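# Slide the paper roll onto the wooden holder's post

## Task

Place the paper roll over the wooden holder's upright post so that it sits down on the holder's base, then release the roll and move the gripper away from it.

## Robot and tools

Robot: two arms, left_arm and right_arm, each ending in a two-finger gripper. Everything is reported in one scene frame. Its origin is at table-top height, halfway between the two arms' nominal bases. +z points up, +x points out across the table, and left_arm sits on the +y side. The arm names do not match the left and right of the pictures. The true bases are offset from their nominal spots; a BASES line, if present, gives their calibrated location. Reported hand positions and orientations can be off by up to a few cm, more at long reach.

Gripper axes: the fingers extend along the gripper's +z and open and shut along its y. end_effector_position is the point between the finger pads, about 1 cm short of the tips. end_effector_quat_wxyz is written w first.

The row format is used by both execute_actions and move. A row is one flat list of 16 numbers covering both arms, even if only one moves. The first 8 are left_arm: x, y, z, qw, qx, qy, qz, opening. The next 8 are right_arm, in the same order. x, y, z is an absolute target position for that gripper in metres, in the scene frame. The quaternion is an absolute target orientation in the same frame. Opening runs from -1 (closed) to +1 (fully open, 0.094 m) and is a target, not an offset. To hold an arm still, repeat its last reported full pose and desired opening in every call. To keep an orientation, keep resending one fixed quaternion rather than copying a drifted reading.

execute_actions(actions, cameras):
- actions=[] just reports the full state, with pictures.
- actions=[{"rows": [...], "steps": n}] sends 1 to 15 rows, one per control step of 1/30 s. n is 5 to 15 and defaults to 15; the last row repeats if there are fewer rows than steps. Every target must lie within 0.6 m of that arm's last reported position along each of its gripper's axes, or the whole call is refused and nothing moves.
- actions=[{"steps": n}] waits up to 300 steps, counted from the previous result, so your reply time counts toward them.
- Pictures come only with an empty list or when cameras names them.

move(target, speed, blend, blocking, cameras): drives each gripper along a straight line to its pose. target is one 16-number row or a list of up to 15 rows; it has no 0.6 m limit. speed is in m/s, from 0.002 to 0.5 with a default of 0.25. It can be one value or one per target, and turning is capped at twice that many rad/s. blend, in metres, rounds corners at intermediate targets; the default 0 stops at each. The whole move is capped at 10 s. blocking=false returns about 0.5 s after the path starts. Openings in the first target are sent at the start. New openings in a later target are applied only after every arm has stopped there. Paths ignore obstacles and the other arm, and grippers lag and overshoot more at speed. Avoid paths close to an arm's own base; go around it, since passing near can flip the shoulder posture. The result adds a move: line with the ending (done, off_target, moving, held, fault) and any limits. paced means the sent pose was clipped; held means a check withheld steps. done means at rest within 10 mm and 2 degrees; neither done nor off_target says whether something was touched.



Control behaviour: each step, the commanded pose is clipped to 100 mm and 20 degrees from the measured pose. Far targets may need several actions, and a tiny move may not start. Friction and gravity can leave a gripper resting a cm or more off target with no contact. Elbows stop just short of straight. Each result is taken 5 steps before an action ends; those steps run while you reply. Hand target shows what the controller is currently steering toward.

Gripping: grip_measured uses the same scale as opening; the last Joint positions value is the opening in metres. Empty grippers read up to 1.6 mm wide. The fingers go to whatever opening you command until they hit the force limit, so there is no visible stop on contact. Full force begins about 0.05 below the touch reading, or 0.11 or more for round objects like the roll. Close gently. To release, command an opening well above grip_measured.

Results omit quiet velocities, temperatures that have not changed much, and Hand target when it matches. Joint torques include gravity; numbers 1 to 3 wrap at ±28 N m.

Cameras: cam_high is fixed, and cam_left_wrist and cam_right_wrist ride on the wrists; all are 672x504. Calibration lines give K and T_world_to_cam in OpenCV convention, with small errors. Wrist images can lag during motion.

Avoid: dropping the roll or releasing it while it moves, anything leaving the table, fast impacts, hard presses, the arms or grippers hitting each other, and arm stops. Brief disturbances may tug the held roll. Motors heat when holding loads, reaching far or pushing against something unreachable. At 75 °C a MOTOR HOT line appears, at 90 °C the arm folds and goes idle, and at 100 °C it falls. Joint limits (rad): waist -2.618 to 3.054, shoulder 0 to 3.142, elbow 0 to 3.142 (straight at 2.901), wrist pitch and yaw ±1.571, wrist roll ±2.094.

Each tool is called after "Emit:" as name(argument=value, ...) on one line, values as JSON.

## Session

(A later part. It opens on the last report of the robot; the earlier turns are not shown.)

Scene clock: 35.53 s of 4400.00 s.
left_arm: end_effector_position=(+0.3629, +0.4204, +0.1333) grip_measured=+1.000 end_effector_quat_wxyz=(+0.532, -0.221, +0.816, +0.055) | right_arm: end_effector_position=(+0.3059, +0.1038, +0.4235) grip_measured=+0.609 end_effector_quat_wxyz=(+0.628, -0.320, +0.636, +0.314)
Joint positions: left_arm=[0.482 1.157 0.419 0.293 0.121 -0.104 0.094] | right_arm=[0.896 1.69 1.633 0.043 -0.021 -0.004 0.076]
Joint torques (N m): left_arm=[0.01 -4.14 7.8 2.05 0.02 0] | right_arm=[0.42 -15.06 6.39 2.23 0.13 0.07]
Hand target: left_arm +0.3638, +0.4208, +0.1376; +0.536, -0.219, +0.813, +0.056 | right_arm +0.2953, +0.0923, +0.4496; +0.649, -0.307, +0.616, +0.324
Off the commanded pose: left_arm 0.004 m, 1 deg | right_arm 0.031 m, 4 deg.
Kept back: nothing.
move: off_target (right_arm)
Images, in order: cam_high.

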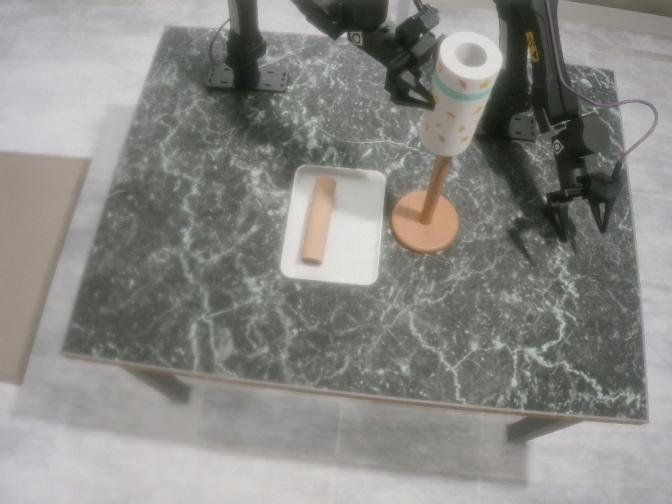

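Emit:
move(target=[0.3638,0.4208,0.1376,0.536,-0.219,0.813,0.056,1,0.295,0.092,0.420,0.6492,-0.3072,0.6161,0.3237,0.3], speed=0.04, cameras=["cam_high","cam_right_wrist"])

Emit:
zoom_image(camera="cam_high", region=[390, 0, 530, 240])

Scene clock: 36.83 s of 4400.00 s.
left_arm: end_effector_position=(+0.3629, +0.4204, +0.1333) grip_measured=+1.000 end_effector_quat_wxyz=(+0.532, -0.221, +0.816, +0.055) | right_arm: end_effector_position=(+0.3040, +0.1005, +0.4028) grip_measured=+0.609 end_effector_quat_wxyz=(+0.636, -0.316, +0.629, +0.317)
Joint positions: left_arm=[0.482 1.157 0.419 0.293 0.121 -0.104 0.094] | right_arm=[0.896 1.661 1.496 0.176 -0.018 -0.004 0.076]
Joint torques (N m): left_arm=[-0.02 -4.16 7.73 2.05 0.03 -0.02] | right_arm=[0.49 -13.85 6.32 2.13 0.08 0.08]
Motor temperatures (°C): left_arm=[23 24 23 29 22 21 23] | right_arm=[23 27 24 26 22 23 25]
Heat: left arm: 29 °C; right arm: 27 °C.
Hand target: left_arm +0.3638, +0.4208, +0.1376; +0.536, -0.219, +0.813, +0.056 | right_arm +0.2953, +0.0923, +0.4199; +0.649, -0.307, +0.616, +0.324
Off the commanded pose: left_arm 0.004 m, 1 deg | right_arm 0.021 m, 2 deg.
Kept back: nothing.
move: off_target (right_arm)
camera_calibration:
cam_right_wrist: T_world_to_cam=[[0.807775, -0.575867, 0.126006, -0.239244], [-0.182639, -0.44772, -0.875322, 0.476812], [0.560484, 0.68405, -0.466833, 0.0528094], [0, 0, 0, 1]]
Images, in order: cam_high, cam_right_wrist.

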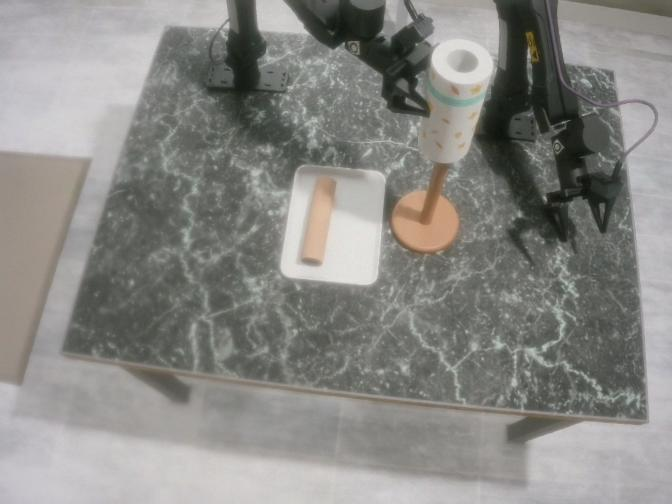

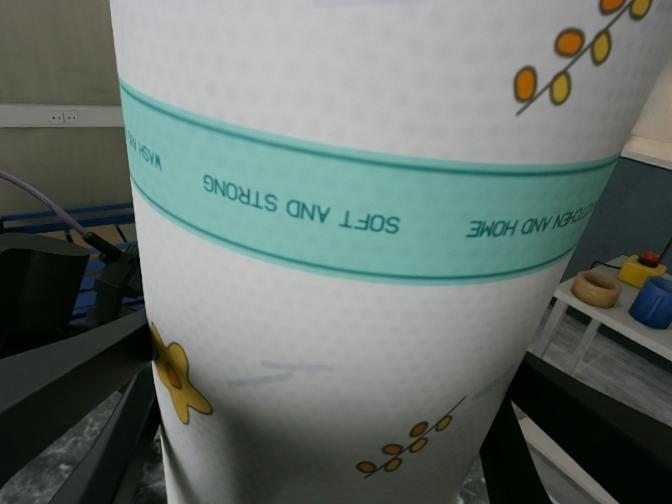

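Scaled by 2.100 from the camera's 672x504 image, which has a finer 960x720 frame.

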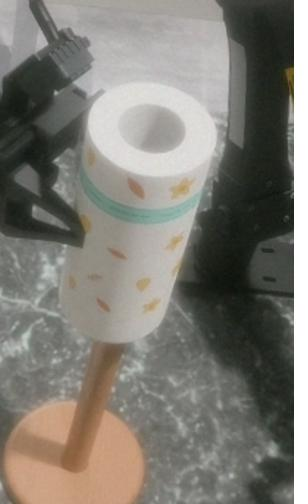

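Emit:
move(target=[[0.3638,0.4208,0.1376,0.536,-0.219,0.813,0.056,1,0.295,0.092,0.450,0.6492,-0.3072,0.6161,0.3237,0.3],[0.3638,0.4208,0.1376,0.536,-0.219,0.813,0.056,1,0.289,0.097,0.447,0.6492,-0.3072,0.6161,0.3237,0.3]], speed=0.06, cameras=["cam_high","cam_right_wrist"])

Emit:
zoom_image(camera="cam_high", region=[390, 0, 530, 240])

Scene clock: 39.07 s of 4400.00 s.
left_arm: end_effector_position=(+0.3629, +0.4204, +0.1333) grip_measured=+1.000 end_effector_quat_wxyz=(+0.532, -0.221, +0.816, +0.055) | right_arm: end_effector_position=(+0.2987, +0.1024, +0.4137) grip_measured=+0.609 end_effector_quat_wxyz=(+0.631, -0.317, +0.636, +0.311)
Joint positions: left_arm=[0.482 1.157 0.419 0.293 0.121 -0.104 0.094] | right_arm=[0.914 1.661 1.558 0.093 0.008 -0.004 0.076]
Joint torques (N m): left_arm=[-0.06 -4.16 7.8 2.05 0.02 -0.01] | right_arm=[0.73 -12.7 11.41 1.9 0.01 0.07]
Hand target: left_arm +0.3638, +0.4208, +0.1376; +0.536, -0.219, +0.813, +0.056 | right_arm +0.2885, +0.0961, +0.4465; +0.649, -0.307, +0.616, +0.324
Off the commanded pose: left_arm 0.004 m, 1 deg | right_arm 0.035 m, 4 deg.
Kept back: nothing.
move: off_target (right_arm)
camera_calibration:
cam_right_wrist: T_world_to_cam=[[0.80485, -0.580077, 0.125411, -0.233741], [-0.19639, -0.459731, -0.866071, 0.48779], [0.560043, 0.672427, -0.483935, 0.0679729], [0, 0, 0, 1]]
Images, in order: cam_high, cam_right_wrist.

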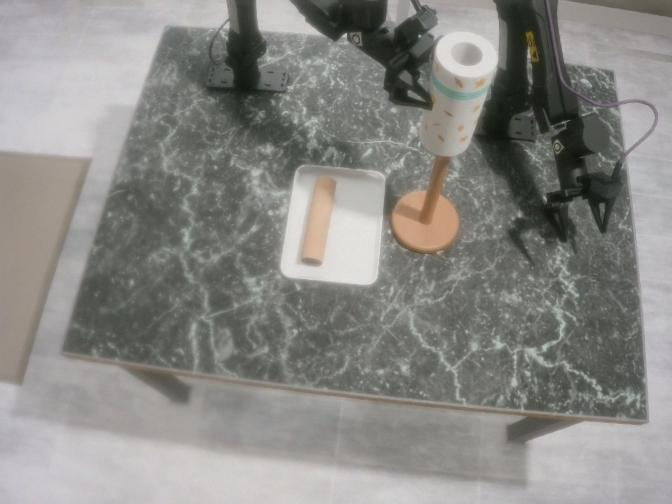

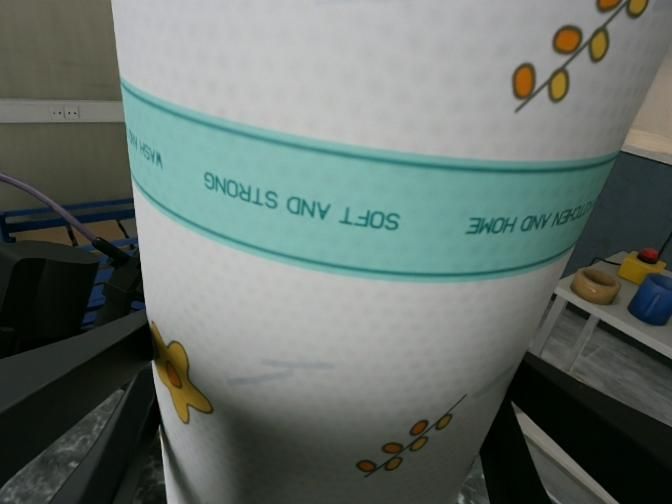

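Scaled by 2.100 from the camera's 672x504 image, which has a finer 960x720 frame.

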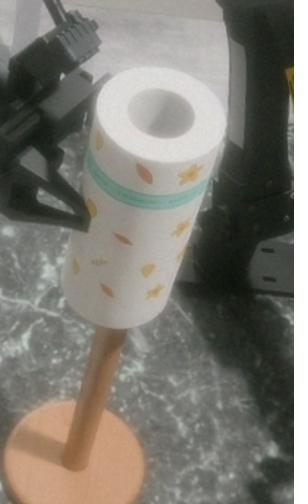

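Emit:
move(target=[[0.3638,0.4208,0.1376,0.536,-0.219,0.813,0.056,1,0.291,0.102,0.447,0.6492,-0.3072,0.6161,0.3237,0.3],[0.3638,0.4208,0.1376,0.536,-0.219,0.813,0.056,1,0.291,0.102,0.410,0.6492,-0.3072,0.6161,0.3237,0.3]], speed=0.05, cameras=["cam_high","cam_right_wrist"])

Emit:
zoom_image(camera="cam_high", region=[390, 0, 530, 240])

Scene clock: 40.63 s of 4400.00 s.
left_arm: end_effector_position=(+0.3629, +0.4204, +0.1333) grip_measured=+1.000 end_effector_quat_wxyz=(+0.532, -0.221, +0.816, +0.055) | right_arm: end_effector_position=(+0.2987, +0.1046, +0.4059) grip_measured=+0.609 end_effector_quat_wxyz=(+0.649, -0.307, +0.620, +0.318)
Joint positions: left_arm=[0.482 1.157 0.419 0.293 0.121 -0.104 0.094] | right_arm=[0.92 1.661 1.475 0.229 0.018 -0.005 0.076]
Joint torques (N m): left_arm=[0.03 -4.05 7.79 2.04 0.02 -0.02] | right_arm=[0.64 -12.15 6.28 1.95 -0.03 0.08]
Hand target: left_arm +0.3638, +0.4208, +0.1376; +0.536, -0.219, +0.813, +0.056 | right_arm +0.2912, +0.1021, +0.4102; +0.649, -0.307, +0.616, +0.324
Off the commanded pose: left_arm 0.004 m, 1 deg | right_arm 0.009 m, 1 deg.
Kept back: nothing.
move: done
camera_calibration:
cam_right_wrist: T_world_to_cam=[[0.79827, -0.588693, 0.1273, -0.229362], [-0.16968, -0.422604, -0.890289, 0.480034], [0.577905, 0.689091, -0.437241, 0.0366791], [0, 0, 0, 1]]
Images, in order: cam_high, cam_right_wrist.

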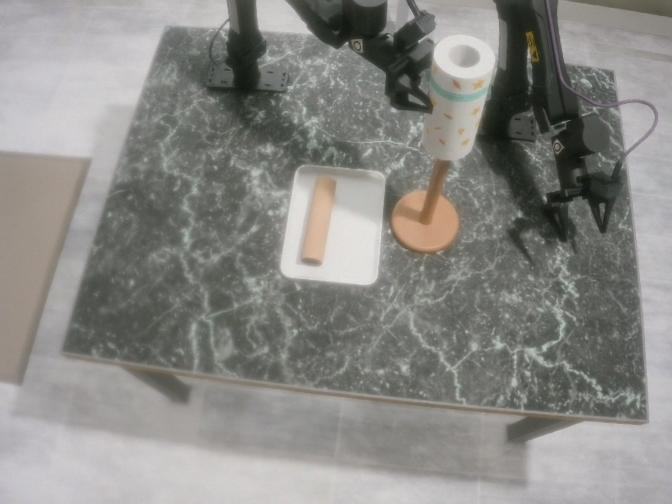

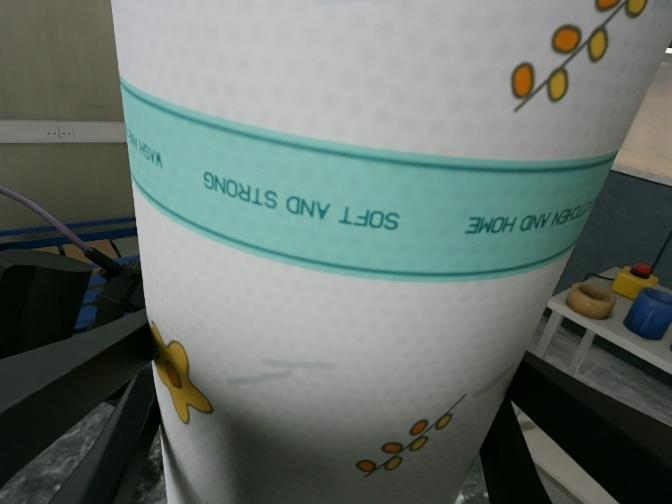

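Scaled by 2.100 from the camera's 672x504 image, which has a finer 960x720 frame.

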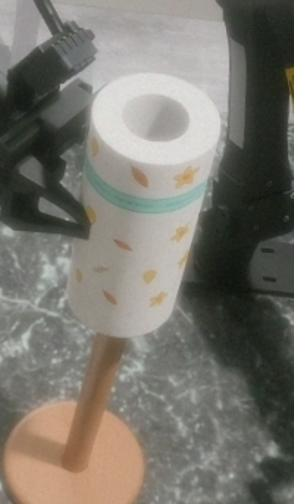

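Emit:
move(target=[0.3638,0.4208,0.1376,0.536,-0.219,0.813,0.056,1,0.292,0.102,0.375,0.6492,-0.3072,0.6161,0.3237,0.3], speed=0.05, cameras=["cam_high","cam_right_wrist"])

Emit:
zoom_image(camera="cam_high", region=[390, 0, 530, 240])

Scene clock: 41.83 s of 4400.00 s.
left_arm: end_effector_position=(+0.3629, +0.4204, +0.1333) grip_measured=+1.000 end_effector_quat_wxyz=(+0.532, -0.221, +0.816, +0.055) | right_arm: end_effector_position=(+0.2986, +0.1043, +0.3669) grip_measured=+0.609 end_effector_quat_wxyz=(+0.642, -0.310, +0.626, +0.314)
Joint positions: left_arm=[0.482 1.157 0.419 0.293 0.121 -0.104 0.094] | right_arm=[0.92 1.661 1.34 0.345 0.018 -0.005 0.076]
Joint torques (N m): left_arm=[-0.01 -4.15 7.8 2.05 0.05 -0.01] | right_arm=[0.46 -11.82 6.37 2.21 -0.05 0.08]
Hand target: left_arm +0.3638, +0.4208, +0.1376; +0.536, -0.219, +0.813, +0.056 | right_arm +0.2921, +0.1020, +0.3752; +0.649, -0.307, +0.616, +0.324
Off the commanded pose: left_arm 0.004 m, 1 deg | right_arm 0.011 m, 2 deg.
Kept back: nothing.
move: off_target (right_arm)
camera_calibration:
cam_right_wrist: T_world_to_cam=[[0.79955, -0.58697, 0.127226, -0.224991], [-0.180311, -0.436652, -0.881376, 0.446489], [0.572895, 0.681763, -0.454962, 0.0286305], [0, 0, 0, 1]]
Images, in order: cam_high, cam_right_wrist.

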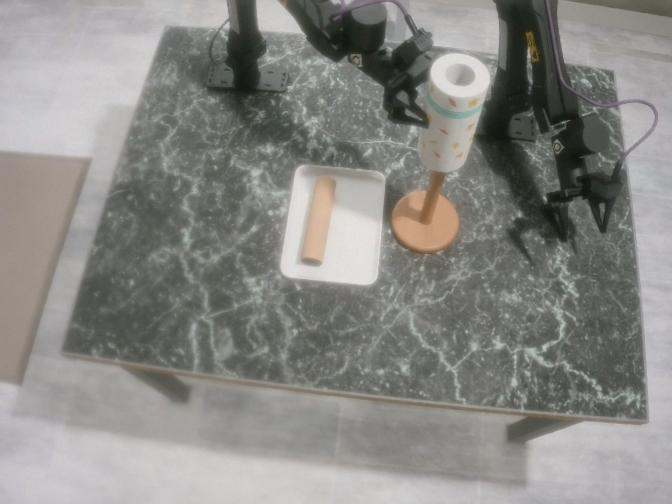

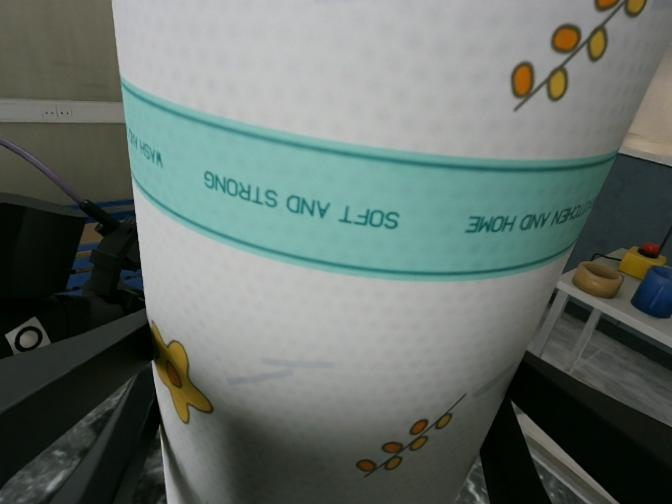

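Scaled by 2.100 from the camera's 672x504 image, which has a finer 960x720 frame.

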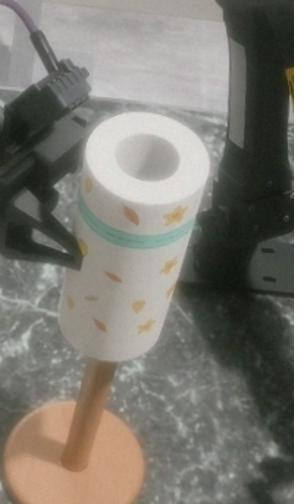

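Emit:
move(target=[0.3638,0.4208,0.1376,0.536,-0.219,0.813,0.056,1,0.293,0.104,0.23,0.6492,-0.3072,0.6161,0.3237,0.3], speed=0.08, cameras=["cam_high","cam_right_wrist"])

Emit:
zoom_image(camera="cam_high", region=[390, 0, 530, 260])

Scene clock: 44.20 s of 4400.00 s.
left_arm: end_effector_position=(+0.3629, +0.4204, +0.1333) grip_measured=+1.000 end_effector_quat_wxyz=(+0.532, -0.221, +0.816, +0.055) | right_arm: end_effector_position=(+0.2966, +0.1016, +0.2399) grip_measured=+0.609 end_effector_quat_wxyz=(+0.652, -0.305, +0.616, +0.319)
Joint positions: left_arm=[0.482 1.157 0.419 0.293 0.121 -0.104 0.094] | right_arm=[0.92 1.83 0.965 0.919 0.018 -0.005 0.076]
Joint torques (N m): left_arm=[-0.01 -4.19 7.79 2.06 0.02 0] | right_arm=[0.55 -8.7 5.45 2.29 -0.03 0.06]
Hand target: left_arm +0.3638, +0.4208, +0.1376; +0.536, -0.219, +0.813, +0.056 | right_arm +0.2930, +0.1039, +0.2301; +0.649, -0.307, +0.616, +0.323
Off the commanded pose: left_arm 0.004 m, 1 deg | right_arm 0.011 m, 1 deg.
Kept back: nothing.
move: off_target (right_arm)
camera_calibration:
cam_right_wrist: T_world_to_cam=[[0.79718, -0.590169, 0.127294, -0.207815], [-0.163771, -0.41432, -0.895275, 0.329217], [0.581105, 0.692849, -0.42694, -0.0364009], [0, 0, 0, 1]]
Images, in order: cam_high, cam_right_wrist.

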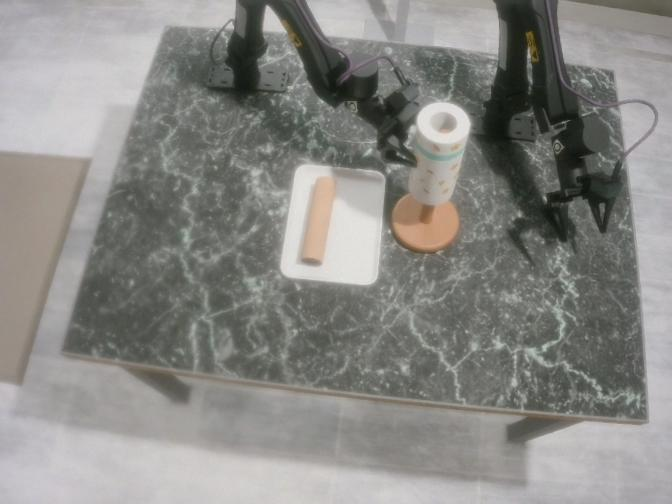

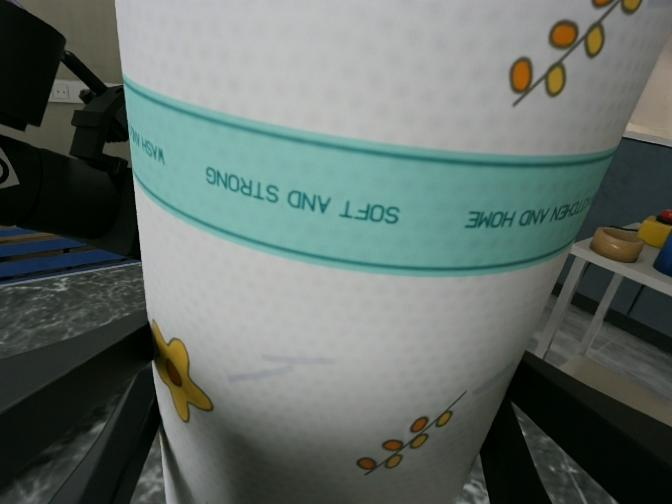

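Scaled by 1.938 from the camera's 672x504 image, which has a finer 960x720 frame.

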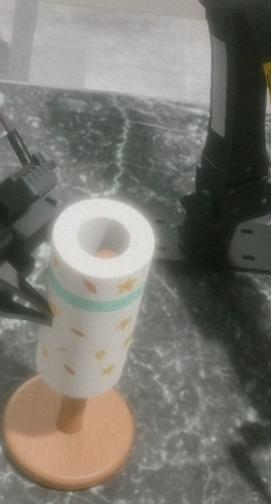

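Emit:
move(target=[0.3638,0.4208,0.1376,0.536,-0.219,0.813,0.056,1,0.296,0.107,0.148,0.6492,-0.3072,0.6161,0.3237,0.3], speed=0.08, cameras=["cam_high"])

Emit:
zoom_image(camera="cam_high", region=[380, 80, 500, 270])

Scene clock: 45.80 s of 4400.00 s.
left_arm: end_effector_position=(+0.3629, +0.4204, +0.1333) grip_measured=+1.000 end_effector_quat_wxyz=(+0.532, -0.221, +0.816, +0.055) | right_arm: end_effector_position=(+0.3005, +0.1067, +0.1548) grip_measured=+0.609 end_effector_quat_wxyz=(+0.649, -0.306, +0.620, +0.318)
Joint positions: left_arm=[0.482 1.157 0.419 0.293 0.121 -0.104 0.094] | right_arm=[0.92 2.088 0.904 1.228 0.019 -0.004 0.076]
Joint velocities: left_arm=[within noise] | right_arm=[-0.007 0.007 0.002 0.051 -0.007 -0.168 -0.002]
Joint torques (N m): left_arm=[-0.06 -4.14 7.77 2.06 0.02 -0.01] | right_arm=[0.44 -9.58 4.34 2.41 -0.08 0.05]
Hand target: left_arm +0.3638, +0.4208, +0.1376; +0.536, -0.219, +0.813, +0.056 | right_arm +0.2960, +0.1069, +0.1481; +0.649, -0.307, +0.616, +0.323
Off the commanded pose: left_arm 0.004 m, 1 deg | right_arm 0.008 m, 1 deg.
Kept back: nothing.
move: done
Images, in order: cam_high.

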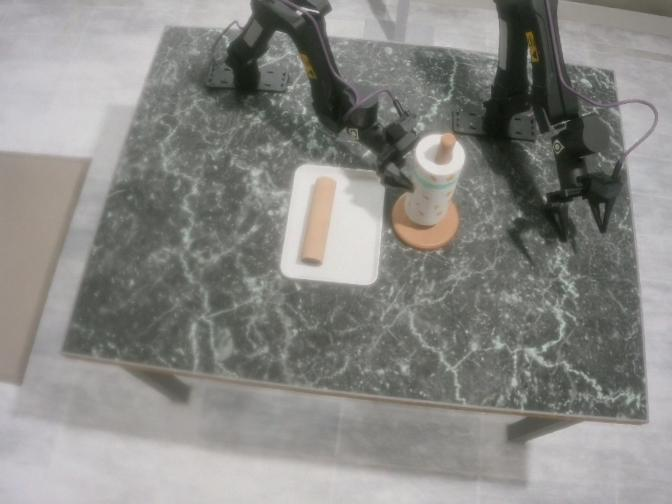

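Scaled by 2.653 from the camera's 672x504 image, which has a finer 960x720 frame.

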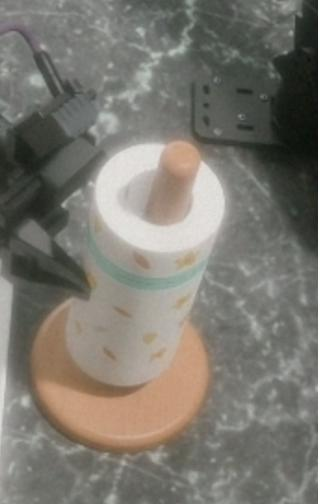

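Emit:
move(target=[0.3638,0.4208,0.1376,0.536,-0.219,0.813,0.056,1,0.296,0.113,0.12,0.6492,-0.3072,0.6161,0.3237,0.3], speed=0.04, cameras=["cam_high","cam_right_wrist"])

Emit:
zoom_image(camera="cam_high", region=[380, 80, 500, 270])

Scene clock: 47.03 s of 4400.00 s.
left_arm: end_effector_position=(+0.3629, +0.4204, +0.1333) grip_measured=+1.000 end_effector_quat_wxyz=(+0.532, -0.221, +0.816, +0.055) | right_arm: end_effector_position=(+0.3005, +0.1080, +0.1283) grip_measured=+0.609 end_effector_quat_wxyz=(+0.652, -0.305, +0.617, +0.319)
Joint positions: left_arm=[0.482 1.157 0.419 0.293 0.121 -0.104 0.094] | right_arm=[0.922 2.191 0.904 1.34 0.02 -0.004 0.076]
Joint torques (N m): left_arm=[-0.01 -4.19 7.76 2.07 0.04 -0.01] | right_arm=[0.99 -9.37 5.59 2.15 0.02 0.03]
Hand target: left_arm +0.3638, +0.4208, +0.1376; +0.536, -0.219, +0.813, +0.056 | right_arm +0.2958, +0.1128, +0.1200; +0.649, -0.307, +0.616, +0.324
Off the commanded pose: left_arm 0.004 m, 1 deg | right_arm 0.011 m, 1 deg.
Kept back: nothing.
move: off_target (right_arm)
camera_calibration:
cam_right_wrist: T_world_to_cam=[[0.797236, -0.590364, 0.12604, -0.192814], [-0.165614, -0.414676, -0.894771, 0.233148], [0.580506, 0.69247, -0.428367, -0.0903984], [0, 0, 0, 1]]
Images, in order: cam_high, cam_right_wrist.

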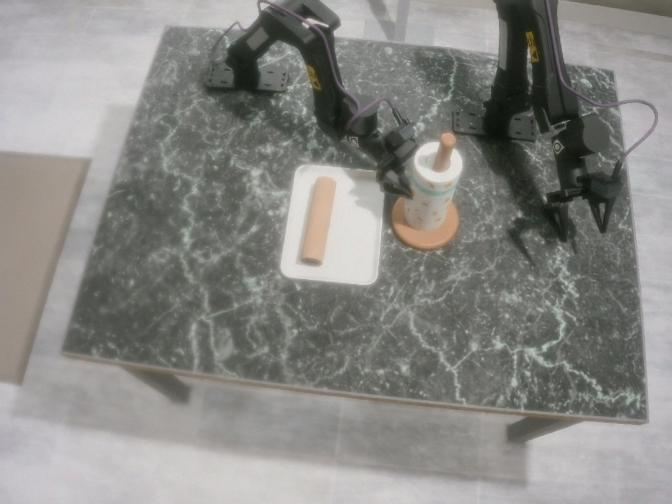

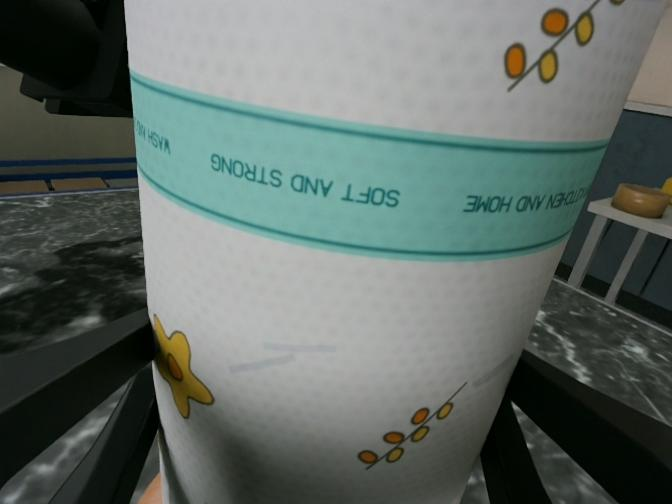

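Scaled by 2.653 from the camera's 672x504 image, which has a finer 960x720 frame.

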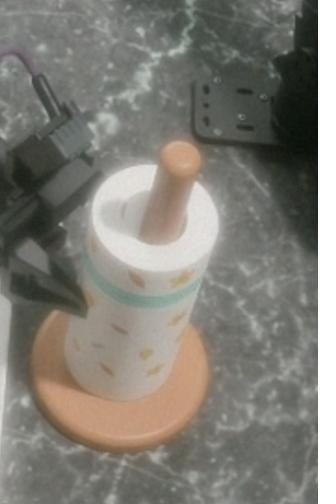

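Emit:
move(target=[0.3638,0.4208,0.1376,0.536,-0.219,0.813,0.056,1,0.298,0.113,0.105,0.6492,-0.3072,0.6161,0.3237,0.3], speed=0.03, cameras=["cam_high","cam_right_wrist"])

Emit:
zoom_image(camera="cam_high", region=[380, 80, 500, 270])

Scene clock: 48.00 s of 4400.00 s.
left_arm: end_effector_position=(+0.3629, +0.4204, +0.1333) grip_measured=+1.000 end_effector_quat_wxyz=(+0.532, -0.221, +0.816, +0.055) | right_arm: end_effector_position=(+0.2998, +0.1069, +0.1272) grip_measured=+0.608 end_effector_quat_wxyz=(+0.665, -0.297, +0.602, +0.327)
Joint positions: left_arm=[0.482 1.157 0.419 0.293 0.121 -0.104 0.094] | right_arm=[0.922 2.235 0.904 1.43 0.021 -0.004 0.076]
Joint torques (N m): left_arm=[-0.05 -4.07 7.84 2.04 0.04 0] | right_arm=[0.65 -8.54 5.83 1.65 -0.05 0.05]
Hand target: left_arm +0.3638, +0.4208, +0.1376; +0.536, -0.219, +0.813, +0.056 | right_arm +0.2973, +0.1119, +0.1053; +0.649, -0.307, +0.616, +0.324
Off the commanded pose: left_arm 0.004 m, 1 deg | right_arm 0.023 m, 3 deg.
Kept back: nothing.
move: off_target (right_arm)
camera_calibration:
cam_right_wrist: T_world_to_cam=[[0.793591, -0.595308, 0.125787, -0.191088], [-0.141211, -0.381288, -0.913608, 0.223081], [0.591839, 0.707268, -0.38665, -0.100009], [0, 0, 0, 1]]
Images, in order: cam_high, cam_right_wrist.

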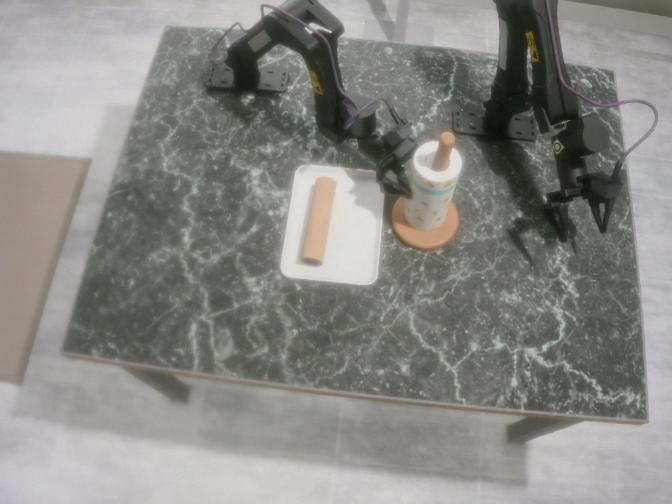

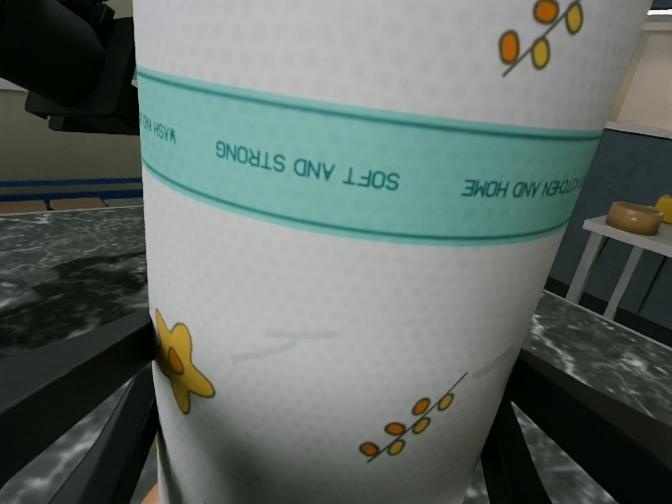

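Scaled by 2.653 from the camera's 672x504 image, which has a finer 960x720 frame.

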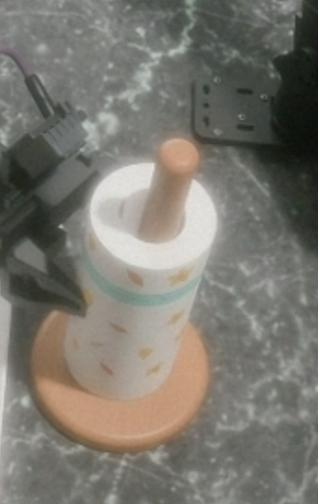

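Emit:
move(target=[0.3638,0.4208,0.1376,0.536,-0.219,0.813,0.056,1,0.3,0.108,0.12,0.6492,-0.3072,0.6161,0.3237,0.66], speed=0.03, cameras=["cam_right_wrist"])

Emit:
move(target=[0.3638,0.4208,0.1376,0.536,-0.219,0.813,0.056,1,0.3,0.108,0.12,0.6492,-0.3072,0.6161,0.3237,1], speed=0.03)

Scene clock: 48.97 s of 4400.00 s.
Off the commanded pose: left_arm 0.004 m, 1 deg | right_arm 0.007 m, 3 deg.
Kept back: nothing.
move: off_target (right_arm)
camera_calibration:
cam_right_wrist: T_world_to_cam=[[0.79379, -0.595037, 0.125808, -0.191082], [-0.142658, -0.38325, -0.912561, 0.222915], [0.591224, 0.706435, -0.389107, -0.099775], [0, 0, 0, 1]]
Images, in order: cam_right_wrist.

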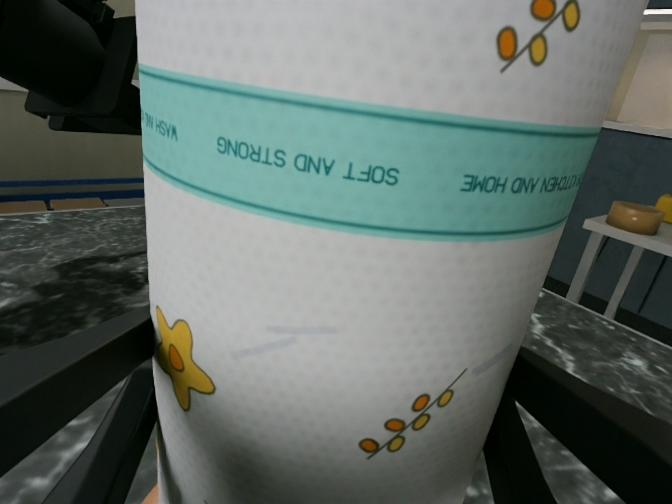

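Scene clock: 49.67 s of 4400.00 s.
left_arm: end_effector_position=(+0.3629, +0.4204, +0.1333) grip_measured=+1.000 end_effector_quat_wxyz=(+0.532, -0.221, +0.816, +0.055) | right_arm: end_effector_position=(+0.3000, +0.1079, +0.1148) grip_measured=+0.998 end_effector_quat_wxyz=(+0.650, -0.306, +0.618, +0.319)
Joint positions: left_arm=[0.482 1.157 0.419 0.293 0.121 -0.104 0.094] | right_arm=[0.922 2.236 0.904 1.381 0.018 -0.004 0.094]
Joint torques (N m): left_arm=[0.02 -4.16 7.79 2.06 0.03 0.01] | right_arm=[-0.34 -13.78 4.72 1.77 -0.17 0.07]
Hand target: left_arm +0.3638, +0.4208, +0.1376; +0.536, -0.219, +0.813, +0.056 | right_arm +0.3000, +0.1080, +0.1201; +0.649, -0.307, +0.616, +0.324
Off the commanded pose: left_arm 0.004 m, 1 deg | right_arm 0.005 m, 1 deg.
Kept back: nothing.
move: done
camera_calibration:
cam_right_wrist: T_world_to_cam=[[0.798634, -0.588449, 0.126139, -0.19141], [-0.166775, -0.417789, -0.893106, 0.221408], [0.578247, 0.692228, -0.431799, -0.0947294], [0, 0, 0, 1]]

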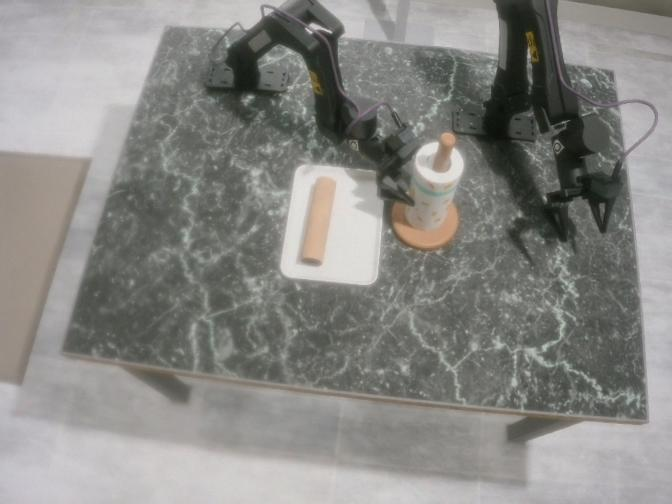

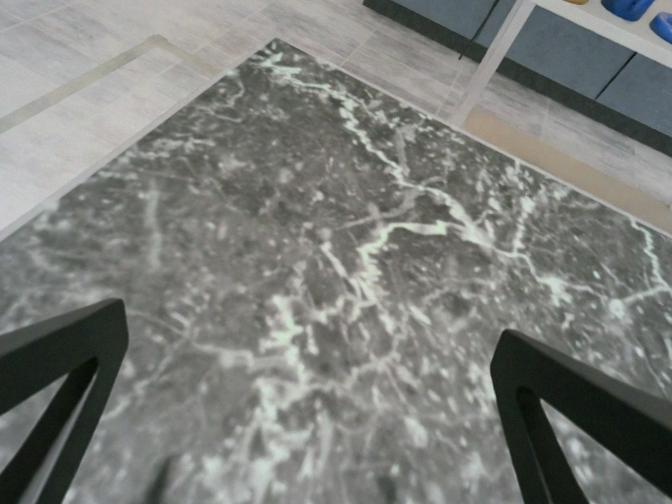

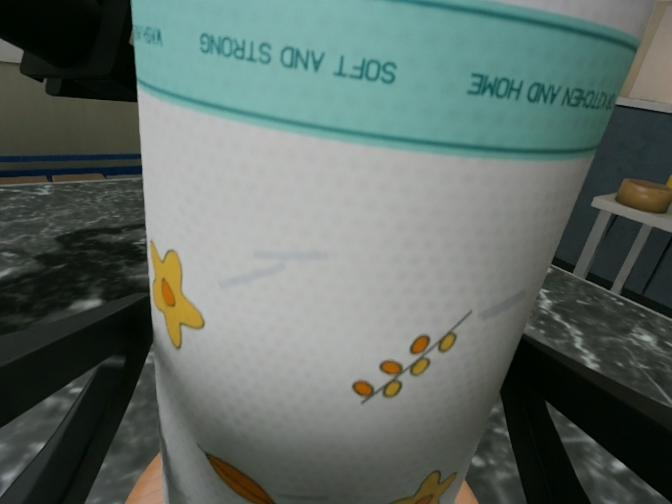

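Back out along the fingers.

Emit:
move(target=[0.3638,0.4208,0.1376,0.536,-0.219,0.813,0.056,1,0.21,-0.011,0.15,0.6492,-0.3072,0.6161,0.3237,1], speed=0.12)

Emit:
zoom_image(camera="cam_high", region=[380, 80, 500, 270])

Scene clock: 51.57 s of 4400.00 s.
left_arm: end_effector_position=(+0.3629, +0.4204, +0.1333) grip_measured=+1.000 end_effector_quat_wxyz=(+0.532, -0.221, +0.816, +0.055) | right_arm: end_effector_position=(+0.2140, -0.0087, +0.1419) grip_measured=+0.998 end_effector_quat_wxyz=(+0.645, -0.309, +0.624, +0.317)
Joint positions: left_arm=[0.482 1.157 0.419 0.293 0.121 -0.104 0.094] | right_arm=[0.922 1.804 0.287 1.548 0.018 -0.004 0.094]
Joint torques (N m): left_arm=[-0.01 -4.21 7.79 2.05 0.02 -0.02] | right_arm=[0.1 -9.65 2.59 1.98 -0.1 0.05]
Hand target: left_arm +0.3638, +0.4208, +0.1376; +0.536, -0.219, +0.813, +0.056 | right_arm +0.2102, -0.0109, +0.1499; +0.649, -0.307, +0.616, +0.324
Off the commanded pose: left_arm 0.004 m, 1 deg | right_arm 0.009 m, 1 deg.
Kept back: nothing.
move: done
camera_calibration:
cam_right_wrist: T_world_to_cam=[[0.799976, -0.58663, 0.126109, -0.195013], [-0.176239, -0.430618, -0.88516, 0.183319], [0.573566, 0.685882, -0.447871, 0.0506303], [0, 0, 0, 1]]

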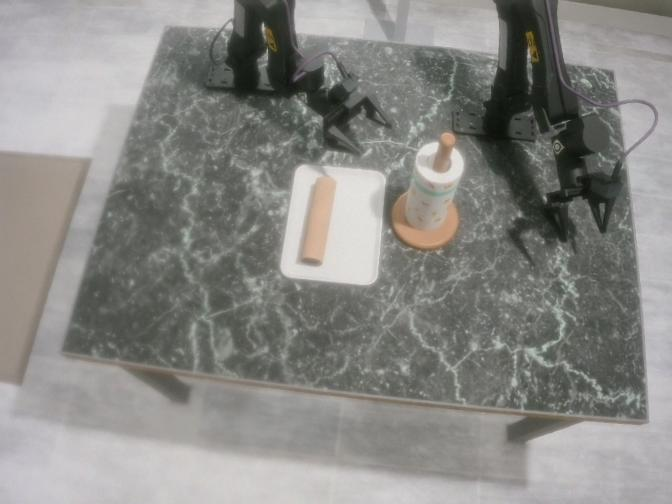

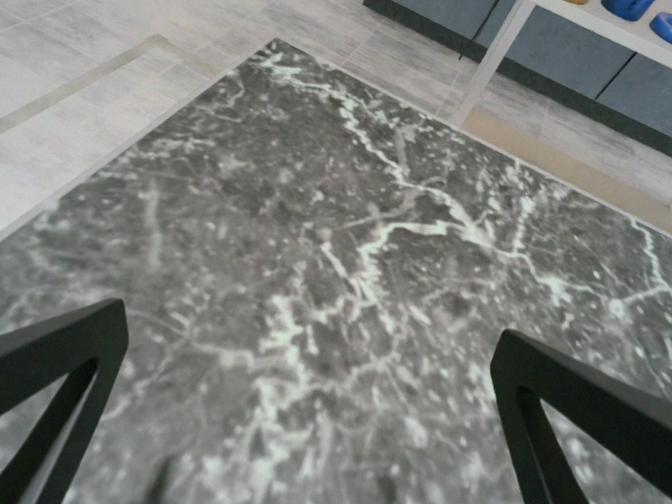

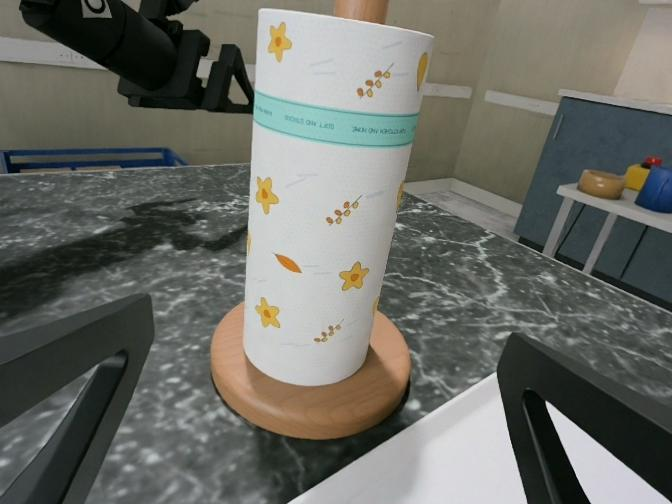

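Scaled by 2.653 from the camera's 672x504 image, which has a finer 960x720 frame.

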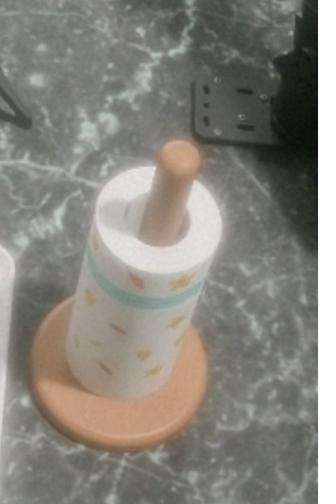

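Seated and upright.

Emit:
finished_scene(scene=1)

The scene is finished: the task was done.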